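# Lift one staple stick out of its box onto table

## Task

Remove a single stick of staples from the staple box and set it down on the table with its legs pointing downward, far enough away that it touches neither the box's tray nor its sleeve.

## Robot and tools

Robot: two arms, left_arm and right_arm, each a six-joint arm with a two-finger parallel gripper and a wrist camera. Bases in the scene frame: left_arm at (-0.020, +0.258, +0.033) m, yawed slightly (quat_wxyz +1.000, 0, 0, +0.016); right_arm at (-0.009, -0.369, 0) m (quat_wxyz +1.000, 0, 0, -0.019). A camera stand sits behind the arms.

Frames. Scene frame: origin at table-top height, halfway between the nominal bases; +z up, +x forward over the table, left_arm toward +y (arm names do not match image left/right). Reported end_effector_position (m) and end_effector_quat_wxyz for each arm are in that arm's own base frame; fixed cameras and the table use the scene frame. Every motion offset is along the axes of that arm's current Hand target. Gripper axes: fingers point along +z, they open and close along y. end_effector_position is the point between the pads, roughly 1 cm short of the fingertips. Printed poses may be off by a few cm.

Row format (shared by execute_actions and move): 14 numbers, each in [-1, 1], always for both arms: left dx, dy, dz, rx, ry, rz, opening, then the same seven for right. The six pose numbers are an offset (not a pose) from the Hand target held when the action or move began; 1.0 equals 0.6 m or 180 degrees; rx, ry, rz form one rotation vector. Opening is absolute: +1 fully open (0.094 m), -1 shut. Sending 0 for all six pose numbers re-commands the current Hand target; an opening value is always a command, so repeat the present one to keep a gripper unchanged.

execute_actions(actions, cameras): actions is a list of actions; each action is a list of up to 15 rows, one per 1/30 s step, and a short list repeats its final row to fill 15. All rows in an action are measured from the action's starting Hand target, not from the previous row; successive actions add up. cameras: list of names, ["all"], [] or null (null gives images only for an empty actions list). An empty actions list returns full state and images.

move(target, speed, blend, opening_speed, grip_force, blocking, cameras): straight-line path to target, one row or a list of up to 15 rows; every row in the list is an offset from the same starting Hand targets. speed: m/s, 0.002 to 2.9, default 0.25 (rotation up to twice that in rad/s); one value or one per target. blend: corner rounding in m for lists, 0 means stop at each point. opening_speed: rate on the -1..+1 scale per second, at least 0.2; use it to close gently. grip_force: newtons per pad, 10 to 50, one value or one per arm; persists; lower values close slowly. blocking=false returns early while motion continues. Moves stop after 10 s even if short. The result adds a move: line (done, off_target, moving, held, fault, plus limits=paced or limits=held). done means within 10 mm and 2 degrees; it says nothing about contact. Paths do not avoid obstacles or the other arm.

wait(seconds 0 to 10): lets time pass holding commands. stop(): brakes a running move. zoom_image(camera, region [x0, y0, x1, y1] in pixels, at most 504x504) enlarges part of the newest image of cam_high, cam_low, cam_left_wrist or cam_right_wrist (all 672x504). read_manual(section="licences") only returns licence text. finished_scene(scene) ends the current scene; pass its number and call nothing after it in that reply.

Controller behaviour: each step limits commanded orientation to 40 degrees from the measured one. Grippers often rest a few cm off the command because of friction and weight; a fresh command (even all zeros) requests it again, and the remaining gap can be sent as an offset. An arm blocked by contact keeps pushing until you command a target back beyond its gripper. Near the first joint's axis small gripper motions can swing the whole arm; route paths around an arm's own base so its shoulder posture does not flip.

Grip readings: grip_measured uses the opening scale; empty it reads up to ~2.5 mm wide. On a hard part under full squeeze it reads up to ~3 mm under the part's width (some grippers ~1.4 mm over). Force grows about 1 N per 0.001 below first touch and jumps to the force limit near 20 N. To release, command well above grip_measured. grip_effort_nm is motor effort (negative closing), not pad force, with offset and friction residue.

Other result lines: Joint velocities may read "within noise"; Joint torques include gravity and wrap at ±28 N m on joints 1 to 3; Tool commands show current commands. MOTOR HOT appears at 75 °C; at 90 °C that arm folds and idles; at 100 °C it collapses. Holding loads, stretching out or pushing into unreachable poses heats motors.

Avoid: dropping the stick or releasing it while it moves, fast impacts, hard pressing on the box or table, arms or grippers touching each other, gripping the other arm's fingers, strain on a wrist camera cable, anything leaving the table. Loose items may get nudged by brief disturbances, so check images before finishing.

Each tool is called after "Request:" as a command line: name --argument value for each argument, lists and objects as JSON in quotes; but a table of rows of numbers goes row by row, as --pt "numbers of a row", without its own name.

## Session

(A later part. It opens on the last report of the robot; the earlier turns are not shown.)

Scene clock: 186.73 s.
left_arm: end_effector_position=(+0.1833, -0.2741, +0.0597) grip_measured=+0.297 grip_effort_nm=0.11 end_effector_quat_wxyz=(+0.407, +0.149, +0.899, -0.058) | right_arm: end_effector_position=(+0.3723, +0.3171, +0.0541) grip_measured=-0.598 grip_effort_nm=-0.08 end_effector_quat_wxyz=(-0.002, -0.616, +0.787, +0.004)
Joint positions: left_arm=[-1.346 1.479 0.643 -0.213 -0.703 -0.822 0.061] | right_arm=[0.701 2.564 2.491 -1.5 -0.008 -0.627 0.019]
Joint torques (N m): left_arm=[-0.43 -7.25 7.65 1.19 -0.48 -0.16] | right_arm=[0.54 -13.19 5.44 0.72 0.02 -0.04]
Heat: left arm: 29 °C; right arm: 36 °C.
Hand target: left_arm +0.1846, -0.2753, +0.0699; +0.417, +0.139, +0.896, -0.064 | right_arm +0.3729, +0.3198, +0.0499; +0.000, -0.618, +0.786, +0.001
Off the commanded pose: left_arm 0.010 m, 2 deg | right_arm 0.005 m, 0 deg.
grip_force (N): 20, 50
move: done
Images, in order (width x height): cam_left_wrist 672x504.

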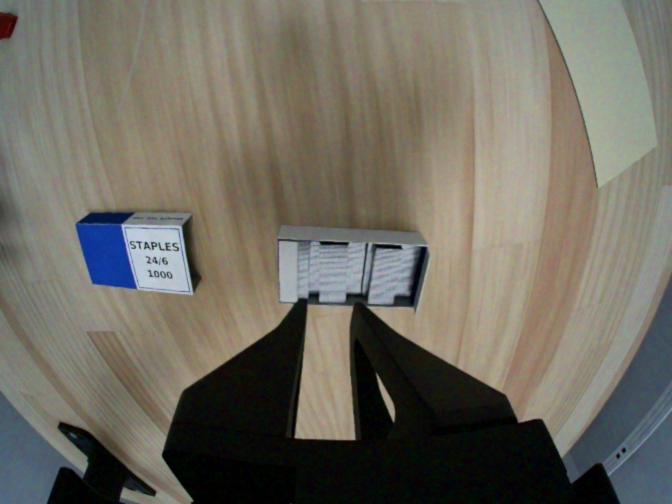

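Request:
move --target '[0,0,0,0,0,0,0.3,-0.003,-0.002,0.043,0,0,0,-0.6]' --speed 0.08 --cameras '["cam_left_wrist"]'

Request:
zoom_image --camera "cam_left_wrist" --region '[260, 240, 400, 380]'

Scene clock: 195.60 s.
left_arm: end_effector_position=(+0.1833, -0.2741, +0.0597) grip_measured=+0.297 grip_effort_nm=0.11 end_effector_quat_wxyz=(+0.407, +0.149, +0.899, -0.058) | right_arm: end_effector_position=(+0.3748, +0.3191, +0.0278) grip_measured=-0.598 grip_effort_nm=-0.08 end_effector_quat_wxyz=(-0.001, -0.616, +0.787, +0.004)
Joint positions: left_arm=[-1.346 1.479 0.643 -0.213 -0.703 -0.822 0.061] | right_arm=[0.701 2.564 2.386 -1.394 -0.007 -0.627 0.019]
Joint torques (N m): left_arm=[-0.42 -7.27 7.65 1.19 -0.48 -0.16] | right_arm=[0.29 -13.76 5.16 0.67 -0.04 0.02]
Heat: left arm: 29 °C; right arm: 36 °C.
Hand target: left_arm +0.1846, -0.2753, +0.0699; +0.417, +0.139, +0.896, -0.064 | right_arm +0.3745, +0.3213, +0.0240; +0.000, -0.618, +0.786, +0.001
Off the commanded pose: left_arm 0.010 m, 2 deg | right_arm 0.004 m, 0 deg.
grip_force (N): 20, 50
move: done
Images, in order (width x height): cam_left_wrist 672x504.

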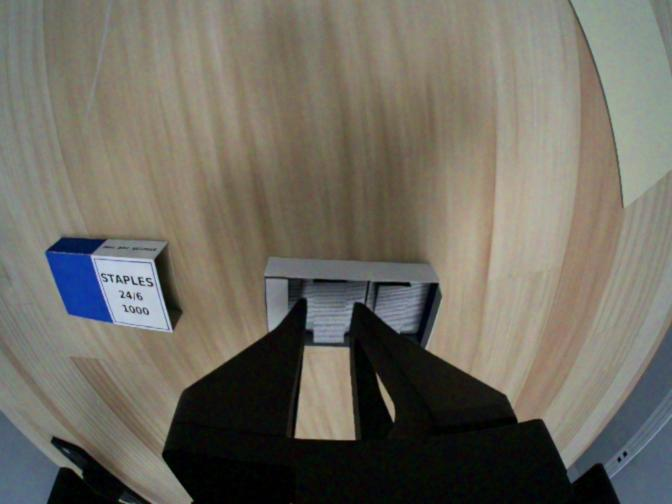

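Scaled by 3.600 from the camera's 672x504 image, which has a finer 960x720 frame.

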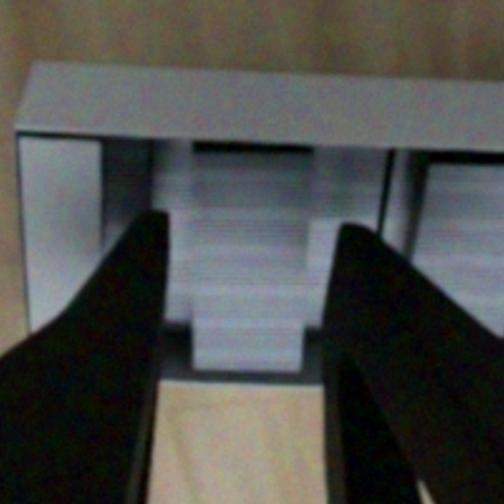

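Request:
move --pt "0 0 0 0 0 0 0.3 0 0 0.0145 0 0 0 -0.6" --pt "0 0 0 0 0 0 0.3 0 0 0.0145 0 0 0 -0.85" --speed 0.04 --opening_speed 0.3 --grip_force '[20,20]' --cameras '["cam_left_wrist"]'

Request:
zoom_image --camera "cam_left_wrist" --region '[260, 240, 400, 380]'

Scene clock: 202.93 s.
left_arm: end_effector_position=(+0.1833, -0.2741, +0.0597) grip_measured=+0.297 grip_effort_nm=0.11 end_effector_quat_wxyz=(+0.407, +0.149, +0.899, -0.058) | right_arm: end_effector_position=(+0.3753, +0.3186, +0.0181) grip_measured=-0.715 grip_effort_nm=-0.47 end_effector_quat_wxyz=(-0.002, -0.616, +0.787, +0.002)
Joint positions: left_arm=[-1.346 1.479 0.643 -0.213 -0.703 -0.822 0.061] | right_arm=[0.701 2.564 2.347 -1.357 -0.003 -0.627 0.013]
Joint torques (N m): left_arm=[-0.43 -7.27 7.65 1.19 -0.48 -0.16] | right_arm=[0.34 -14.22 5.15 0.74 -0.02 0.04]
Heat: left arm: 29 °C; right arm: 36 °C.
Hand target: left_arm +0.1846, -0.2753, +0.0699; +0.417, +0.139, +0.896, -0.064 | right_arm +0.3745, +0.3213, +0.0154; +0.000, -0.618, +0.786, +0.001
Off the commanded pose: left_arm 0.010 m, 2 deg | right_arm 0.004 m, 0 deg.
grip_force (N): 20, 20
move: done
Images, in order (width x height): cam_left_wrist 672x504.

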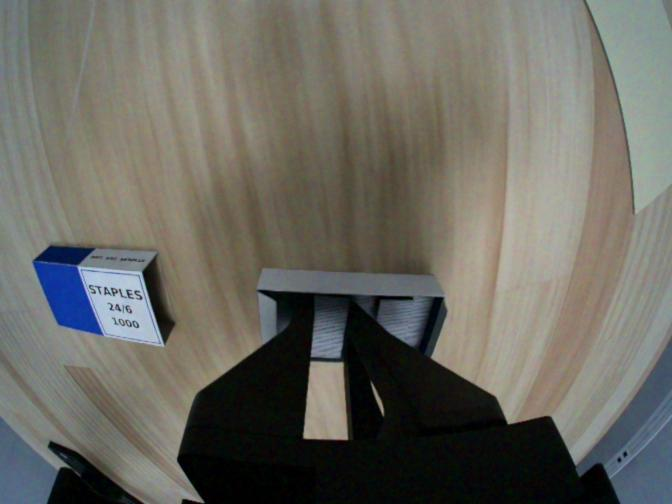

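Scaled by 3.600 from the camera's 672x504 image, which has a finer 960x720 frame.

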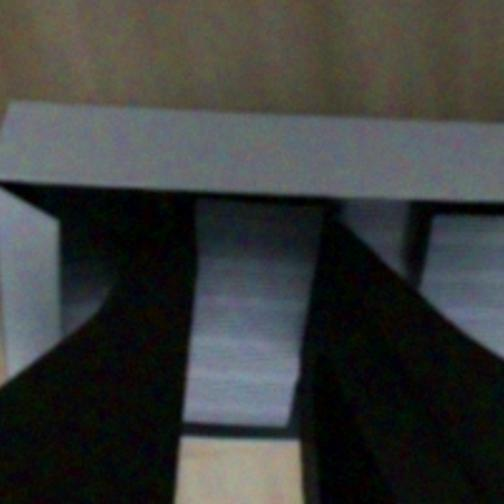

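Request:
move --pt "0 0 0 0 0 0 0.3 0 0 -0.1 0 0 0 -0.85" --pt "0 0 0 0 0 0 0.3 0.21 -0.051 -0.1 0 0 0 -0.85" --pt "0 0 0 0 0 0 0.3 0.21 -0.051 -0.01 0 0 0 -0.85" --speed '[0.05,0.2,0.1]' --blend '[0.01,0.01,0]' --cameras '["cam_left_wrist"]'

Request:
zoom_image --camera "cam_left_wrist" --region '[260, 240, 400, 380]'

Scene clock: 211.40 s.
left_arm: end_effector_position=(+0.1833, -0.2741, +0.0597) grip_measured=+0.297 grip_effort_nm=0.11 end_effector_quat_wxyz=(+0.407, +0.149, +0.899, -0.058) | right_arm: end_effector_position=(+0.3745, +0.1885, +0.0225) grip_measured=-0.715 grip_effort_nm=-0.46 end_effector_quat_wxyz=(-0.004, -0.613, +0.790, -0.001)
Joint positions: left_arm=[-1.346 1.479 0.643 -0.213 -0.703 -0.822 0.061] | right_arm=[0.465 2.204 1.729 -1.105 0.004 -0.854 0.013]
Joint torques (N m): left_arm=[-0.43 -7.27 7.65 1.18 -0.48 -0.16] | right_arm=[0.24 -11.81 5.11 0.73 -0.1 -0.1]
Heat: left arm: 29 °C; right arm: 36 °C.
Hand target: left_arm +0.1846, -0.2753, +0.0699; +0.417, +0.139, +0.896, -0.064 | right_arm +0.3743, +0.1917, +0.0211; -0.001, -0.618, +0.786, +0.001
Off the commanded pose: left_arm 0.010 m, 2 deg | right_arm 0.003 m, 1 deg.
grip_force (N): 20, 20
move: done
Images, in order (width x height): cam_left_wrist 672x504.

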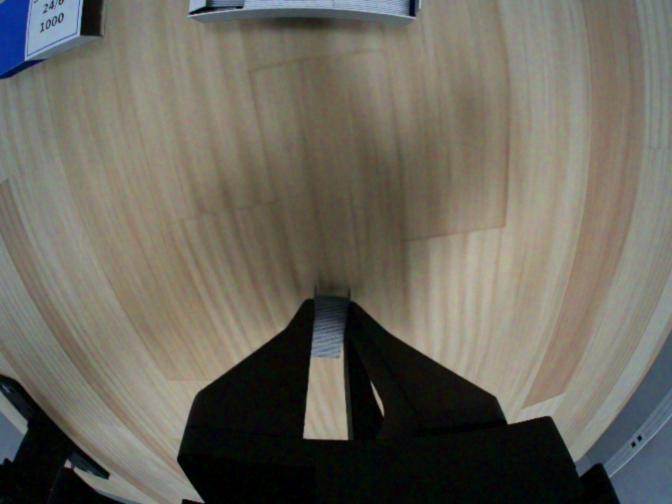

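Scaled by 3.600 from the camera's 672x504 image, which has a finer 960x720 frame.

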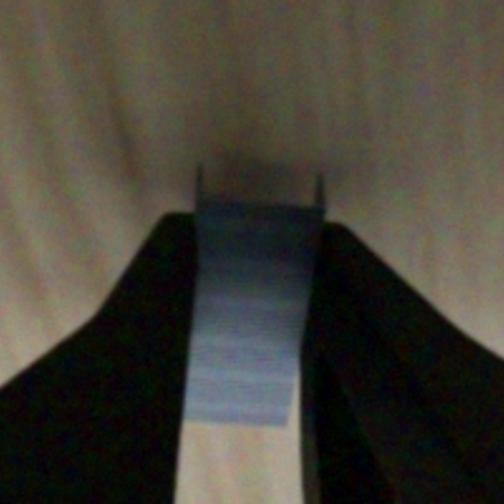

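Request:
move --target '[0,0,0,0,0,0,0.3,0,0,0.018,0,0,0,-0.85]' --speed 0.03 --cameras '["cam_left_wrist"]'

Scene clock: 214.60 s.
left_arm: end_effector_position=(+0.1833, -0.2741, +0.0597) grip_measured=+0.297 grip_effort_nm=0.11 end_effector_quat_wxyz=(+0.407, +0.149, +0.899, -0.058) | right_arm: end_effector_position=(+0.3759, +0.1891, +0.0163) grip_measured=-0.716 grip_effort_nm=-0.46 end_effector_quat_wxyz=(+0.002, -0.613, +0.790, -0.002)
Joint positions: left_arm=[-1.346 1.479 0.643 -0.213 -0.703 -0.822 0.061] | right_arm=[0.465 2.204 1.704 -1.067 0.004 -0.854 0.013]
Joint torques (N m): left_arm=[-0.43 -7.25 7.65 1.19 -0.48 -0.16] | right_arm=[0.29 -10.89 5.18 0.76 -0.07 -0.09]
Heat: left arm: 29 °C; right arm: 35 °C.
Hand target: left_arm +0.1846, -0.2753, +0.0699; +0.417, +0.139, +0.896, -0.064 | right_arm +0.3744, +0.1918, +0.0104; +0.000, -0.618, +0.786, +0.001
Off the commanded pose: left_arm 0.010 m, 2 deg | right_arm 0.007 m, 1 deg.
grip_force (N): 20, 20
move: done
Images, in order (width x height): cam_left_wrist 672x504.

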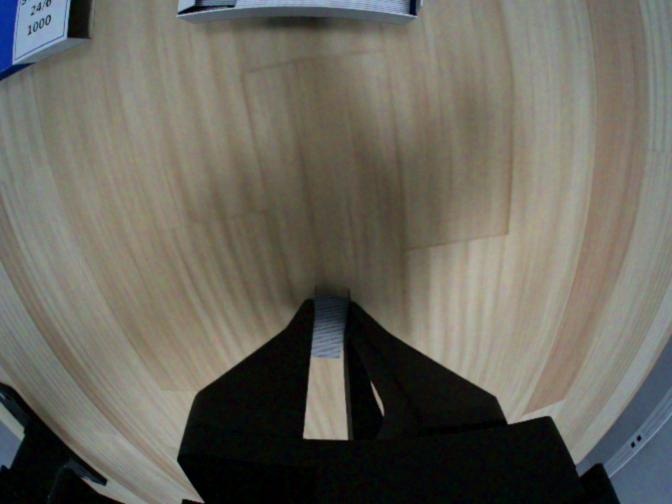

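Request:
move --target '[0,0,0,0,0,0,0.3,0,0,0.008,0,0,0,-0.85]' --speed 0.03 --cameras '["cam_left_wrist","cam_low"]'

Request:
zoom_image --camera "cam_left_wrist" --region '[260, 240, 400, 380]'

Request:
zoom_image --camera "cam_low" --region '[280, 220, 400, 320]'

Scene clock: 222.20 s.
left_arm: end_effector_position=(+0.1833, -0.2741, +0.0597) grip_measured=+0.297 grip_effort_nm=0.11 end_effector_quat_wxyz=(+0.407, +0.149, +0.899, -0.058) | right_arm: end_effector_position=(+0.3764, +0.1894, +0.0137) grip_measured=-0.716 grip_effort_nm=-0.46 end_effector_quat_wxyz=(+0.004, -0.613, +0.790, -0.003)
Joint positions: left_arm=[-1.346 1.479 0.643 -0.213 -0.703 -0.822 0.061] | right_arm=[0.465 2.204 1.694 -1.051 0.004 -0.854 0.013]
Joint torques (N m): left_arm=[-0.43 -7.28 7.65 1.19 -0.48 -0.16] | right_arm=[0.21 -10.47 5.09 0.77 -0.04 -0.09]
Heat: left arm: 29 °C; right arm: 34 °C.
Hand target: left_arm +0.1846, -0.2753, +0.0699; +0.417, +0.139, +0.896, -0.064 | right_arm +0.3744, +0.1918, +0.0056; +0.000, -0.618, +0.786, +0.001
Off the commanded pose: left_arm 0.010 m, 2 deg | right_arm 0.009 m, 1 deg.
grip_force (N): 20, 20
move: done
Images, in order (width x height): cam_low 672x504, cam_left_wrist 672x504.

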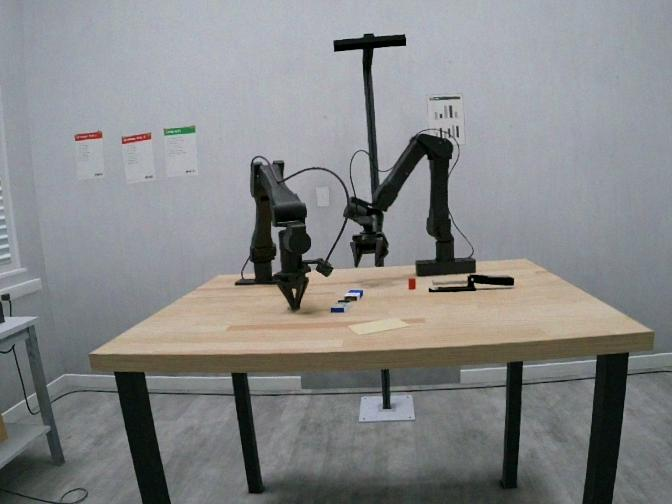

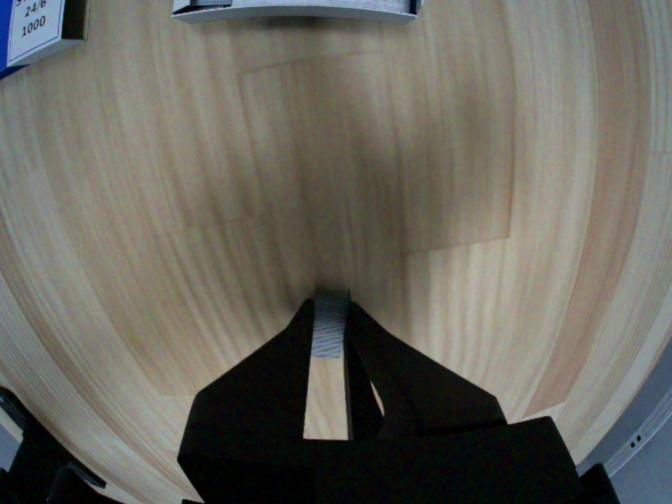

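Scaled by 3.600 from the camera's 672x504 image, which has a finer 960x720 frame.

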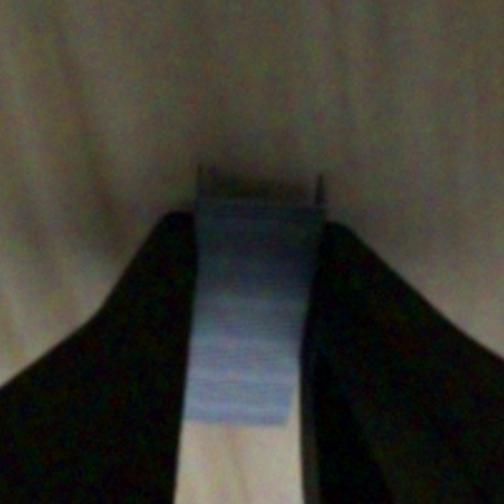

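Scaled by 4.200 from the camera's 672x504 image, which has a finer 960x720 frame.

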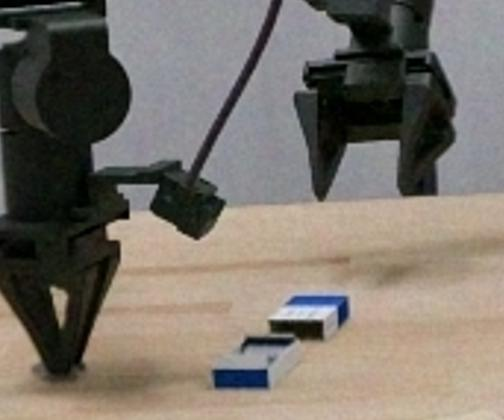

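Request:
move --target '[0,0,0,0,0,0,0.3,0,0,0.01,0,0,0,-0.85]' --speed 0.03 --cameras '["cam_left_wrist","cam_low"]'

Request:
zoom_image --camera "cam_low" --region '[270, 290, 310, 320]'

Scene clock: 226.57 s.
left_arm: end_effector_position=(+0.1833, -0.2741, +0.0597) grip_measured=+0.297 grip_effort_nm=0.11 end_effector_quat_wxyz=(+0.407, +0.149, +0.899, -0.058) | right_arm: end_effector_position=(+0.3764, +0.1894, +0.0100) grip_measured=-0.716 grip_effort_nm=-0.46 end_effector_quat_wxyz=(+0.004, -0.613, +0.790, -0.003)
Joint positions: left_arm=[-1.346 1.479 0.643 -0.213 -0.703 -0.822 0.061] | right_arm=[0.465 2.208 1.686 -1.04 0.004 -0.854 0.013]
Joint torques (N m): left_arm=[-0.43 -7.27 7.65 1.19 -0.47 -0.16] | right_arm=[0.2 -10.29 4.6 0.88 -0.11 -0.11]
Heat: left arm: 29 °C; right arm: 34 °C.
Hand target: left_arm +0.1846, -0.2753, +0.0699; +0.417, +0.139, +0.896, -0.064 | right_arm +0.3743, +0.1917, -0.0005; -0.001, -0.618, +0.786, +0.001
Off the commanded pose: left_arm 0.010 m, 2 deg | right_arm 0.011 m, 1 deg.
grip_force (N): 20, 20
move: off_target (right_arm)
Images, in order (width x height): cam_low 672x504, cam_left_wrist 672x504.

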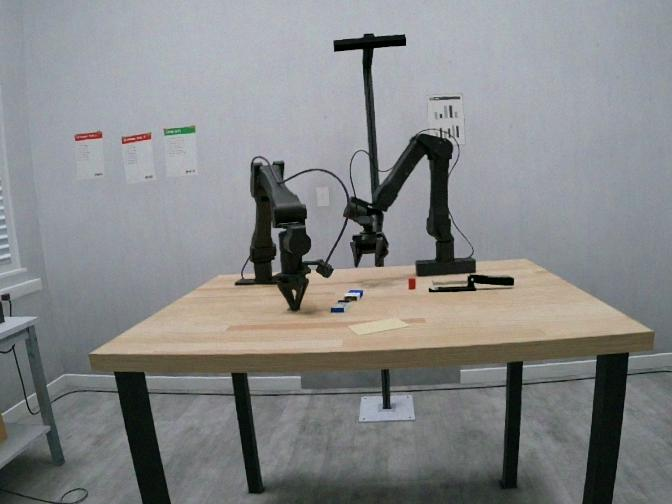

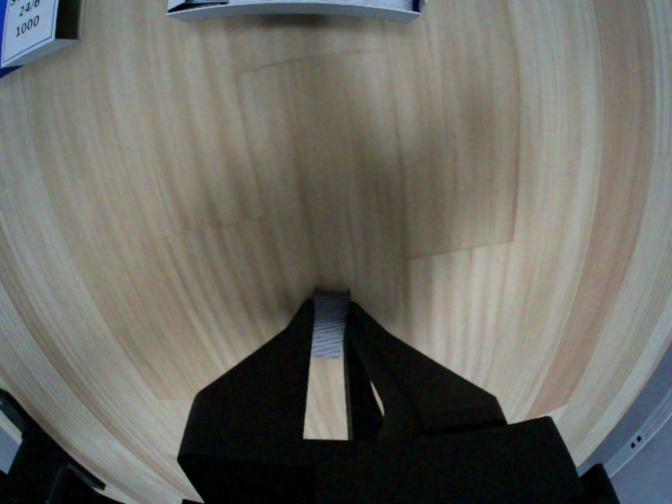

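Scaled by 12.600 from the camera's 672x504 image, which has a finer 960x720 frame.

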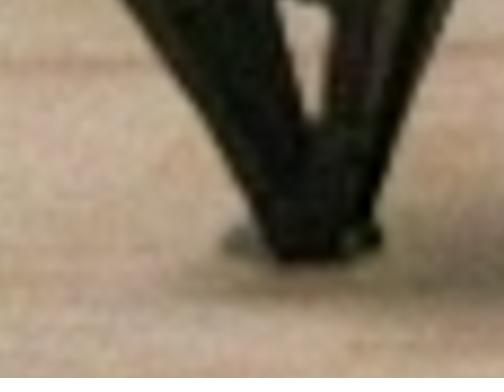

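Request:
move --target '[0,0,0,0,0,0,0.3,0,0,0.007,0,0,0,-0.85]' --speed 0.03

Request:
zoom_image --camera "cam_low" --region '[270, 290, 310, 320]'

Scene clock: 231.53 s.
left_arm: end_effector_position=(+0.1833, -0.2741, +0.0597) grip_measured=+0.297 grip_effort_nm=0.11 end_effector_quat_wxyz=(+0.407, +0.149, +0.899, -0.058) | right_arm: end_effector_position=(+0.3763, +0.1893, +0.0092) grip_measured=-0.716 grip_effort_nm=-0.46 end_effector_quat_wxyz=(+0.004, -0.613, +0.790, -0.003)
Joint positions: left_arm=[-1.346 1.479 0.643 -0.213 -0.703 -0.822 0.061] | right_arm=[0.465 2.208 1.683 -1.036 0.004 -0.854 0.013]
Joint torques (N m): left_arm=[-0.43 -7.27 7.64 1.18 -0.47 -0.16] | right_arm=[0.35 -9.98 4.16 0.99 -0.07 -0.12]
Heat: left arm: 29 °C; right arm: 34 °C.
Hand target: left_arm +0.1846, -0.2753, +0.0699; +0.417, +0.139, +0.896, -0.064 | right_arm +0.3744, +0.1918, -0.0046; +0.000, -0.618, +0.786, +0.001
Off the commanded pose: left_arm 0.010 m, 2 deg | right_arm 0.014 m, 1 deg.
grip_force (N): 20, 20
move: off_target (right_arm)

Scaled by 12.600 from the camera's 672x504 image, which has a finer 960x720 frame.
This view is cut from an older image: the scene may have changed since it was taken.

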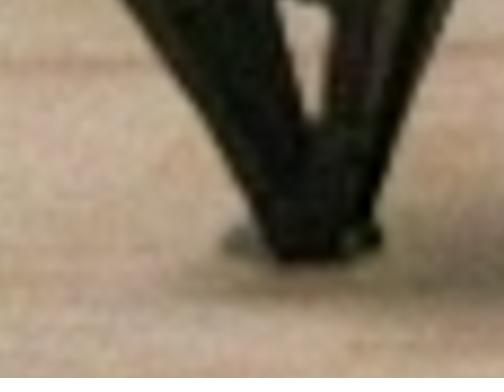

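Request:
move --pt "0 0 0 0 0 0 0.3 0 0 -0.016 0 0 0 -0.85" --pt "0 0 0 0 0 0 0.3 0 0 -0.016 0 0 0 -0.5" --pt "0 0 0 0 0 0 0.3 0 0 -0.15 0 0 0 -0.5" --speed '[0.05,0.05,0.08]' --opening_speed 0.4 --cameras '["cam_left_wrist"]'

Request:
zoom_image --camera "cam_left_wrist" --region '[240, 200, 420, 380]'

Scene clock: 239.30 s.
left_arm: end_effector_position=(+0.1833, -0.2741, +0.0597) grip_measured=+0.297 grip_effort_nm=0.11 end_effector_quat_wxyz=(+0.407, +0.149, +0.899, -0.058) | right_arm: end_effector_position=(+0.3720, +0.1872, +0.0675) grip_measured=-0.502 grip_effort_nm=0.11 end_effector_quat_wxyz=(-0.020, -0.613, +0.790, +0.002)
Joint positions: left_arm=[-1.346 1.479 0.643 -0.213 -0.703 -0.822 0.061] | right_arm=[0.465 2.199 1.901 -1.314 0.004 -0.855 0.023]
Joint torques (N m): left_arm=[-0.43 -7.27 7.65 1.19 -0.48 -0.16] | right_arm=[0.31 -14.41 7.42 0.3 -0.1 -0.1]
Heat: left arm: 29 °C; right arm: 34 °C.
Hand target: left_arm +0.1846, -0.2753, +0.0699; +0.417, +0.139, +0.896, -0.064 | right_arm +0.3746, +0.1917, +0.0855; +0.000, -0.618, +0.786, +0.001
Off the commanded pose: left_arm 0.010 m, 2 deg | right_arm 0.019 m, 2 deg.
grip_force (N): 20, 20
move: off_target (right_arm)
Images, in order (width x height): cam_left_wrist 672x504.

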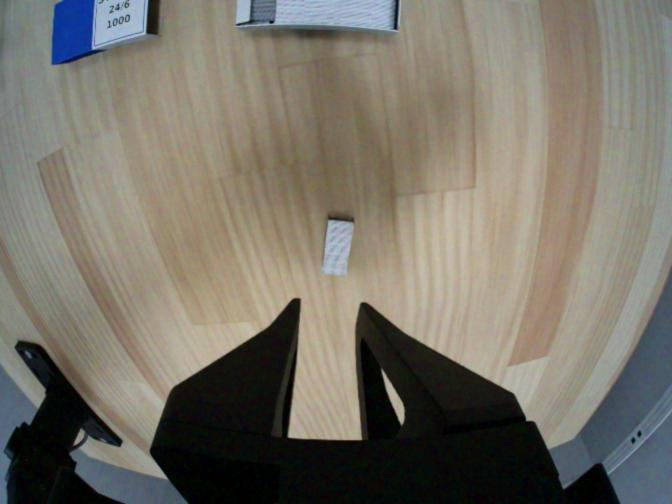

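Scaled by 2.800 from the camera's 672x504 image, which has a finer 960x720 frame.

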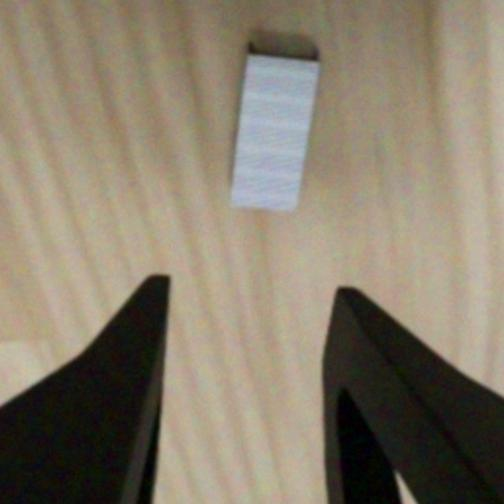

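Practice succeeded.

Request:
finished_scene --scene 1

The scene is finished: the task was done.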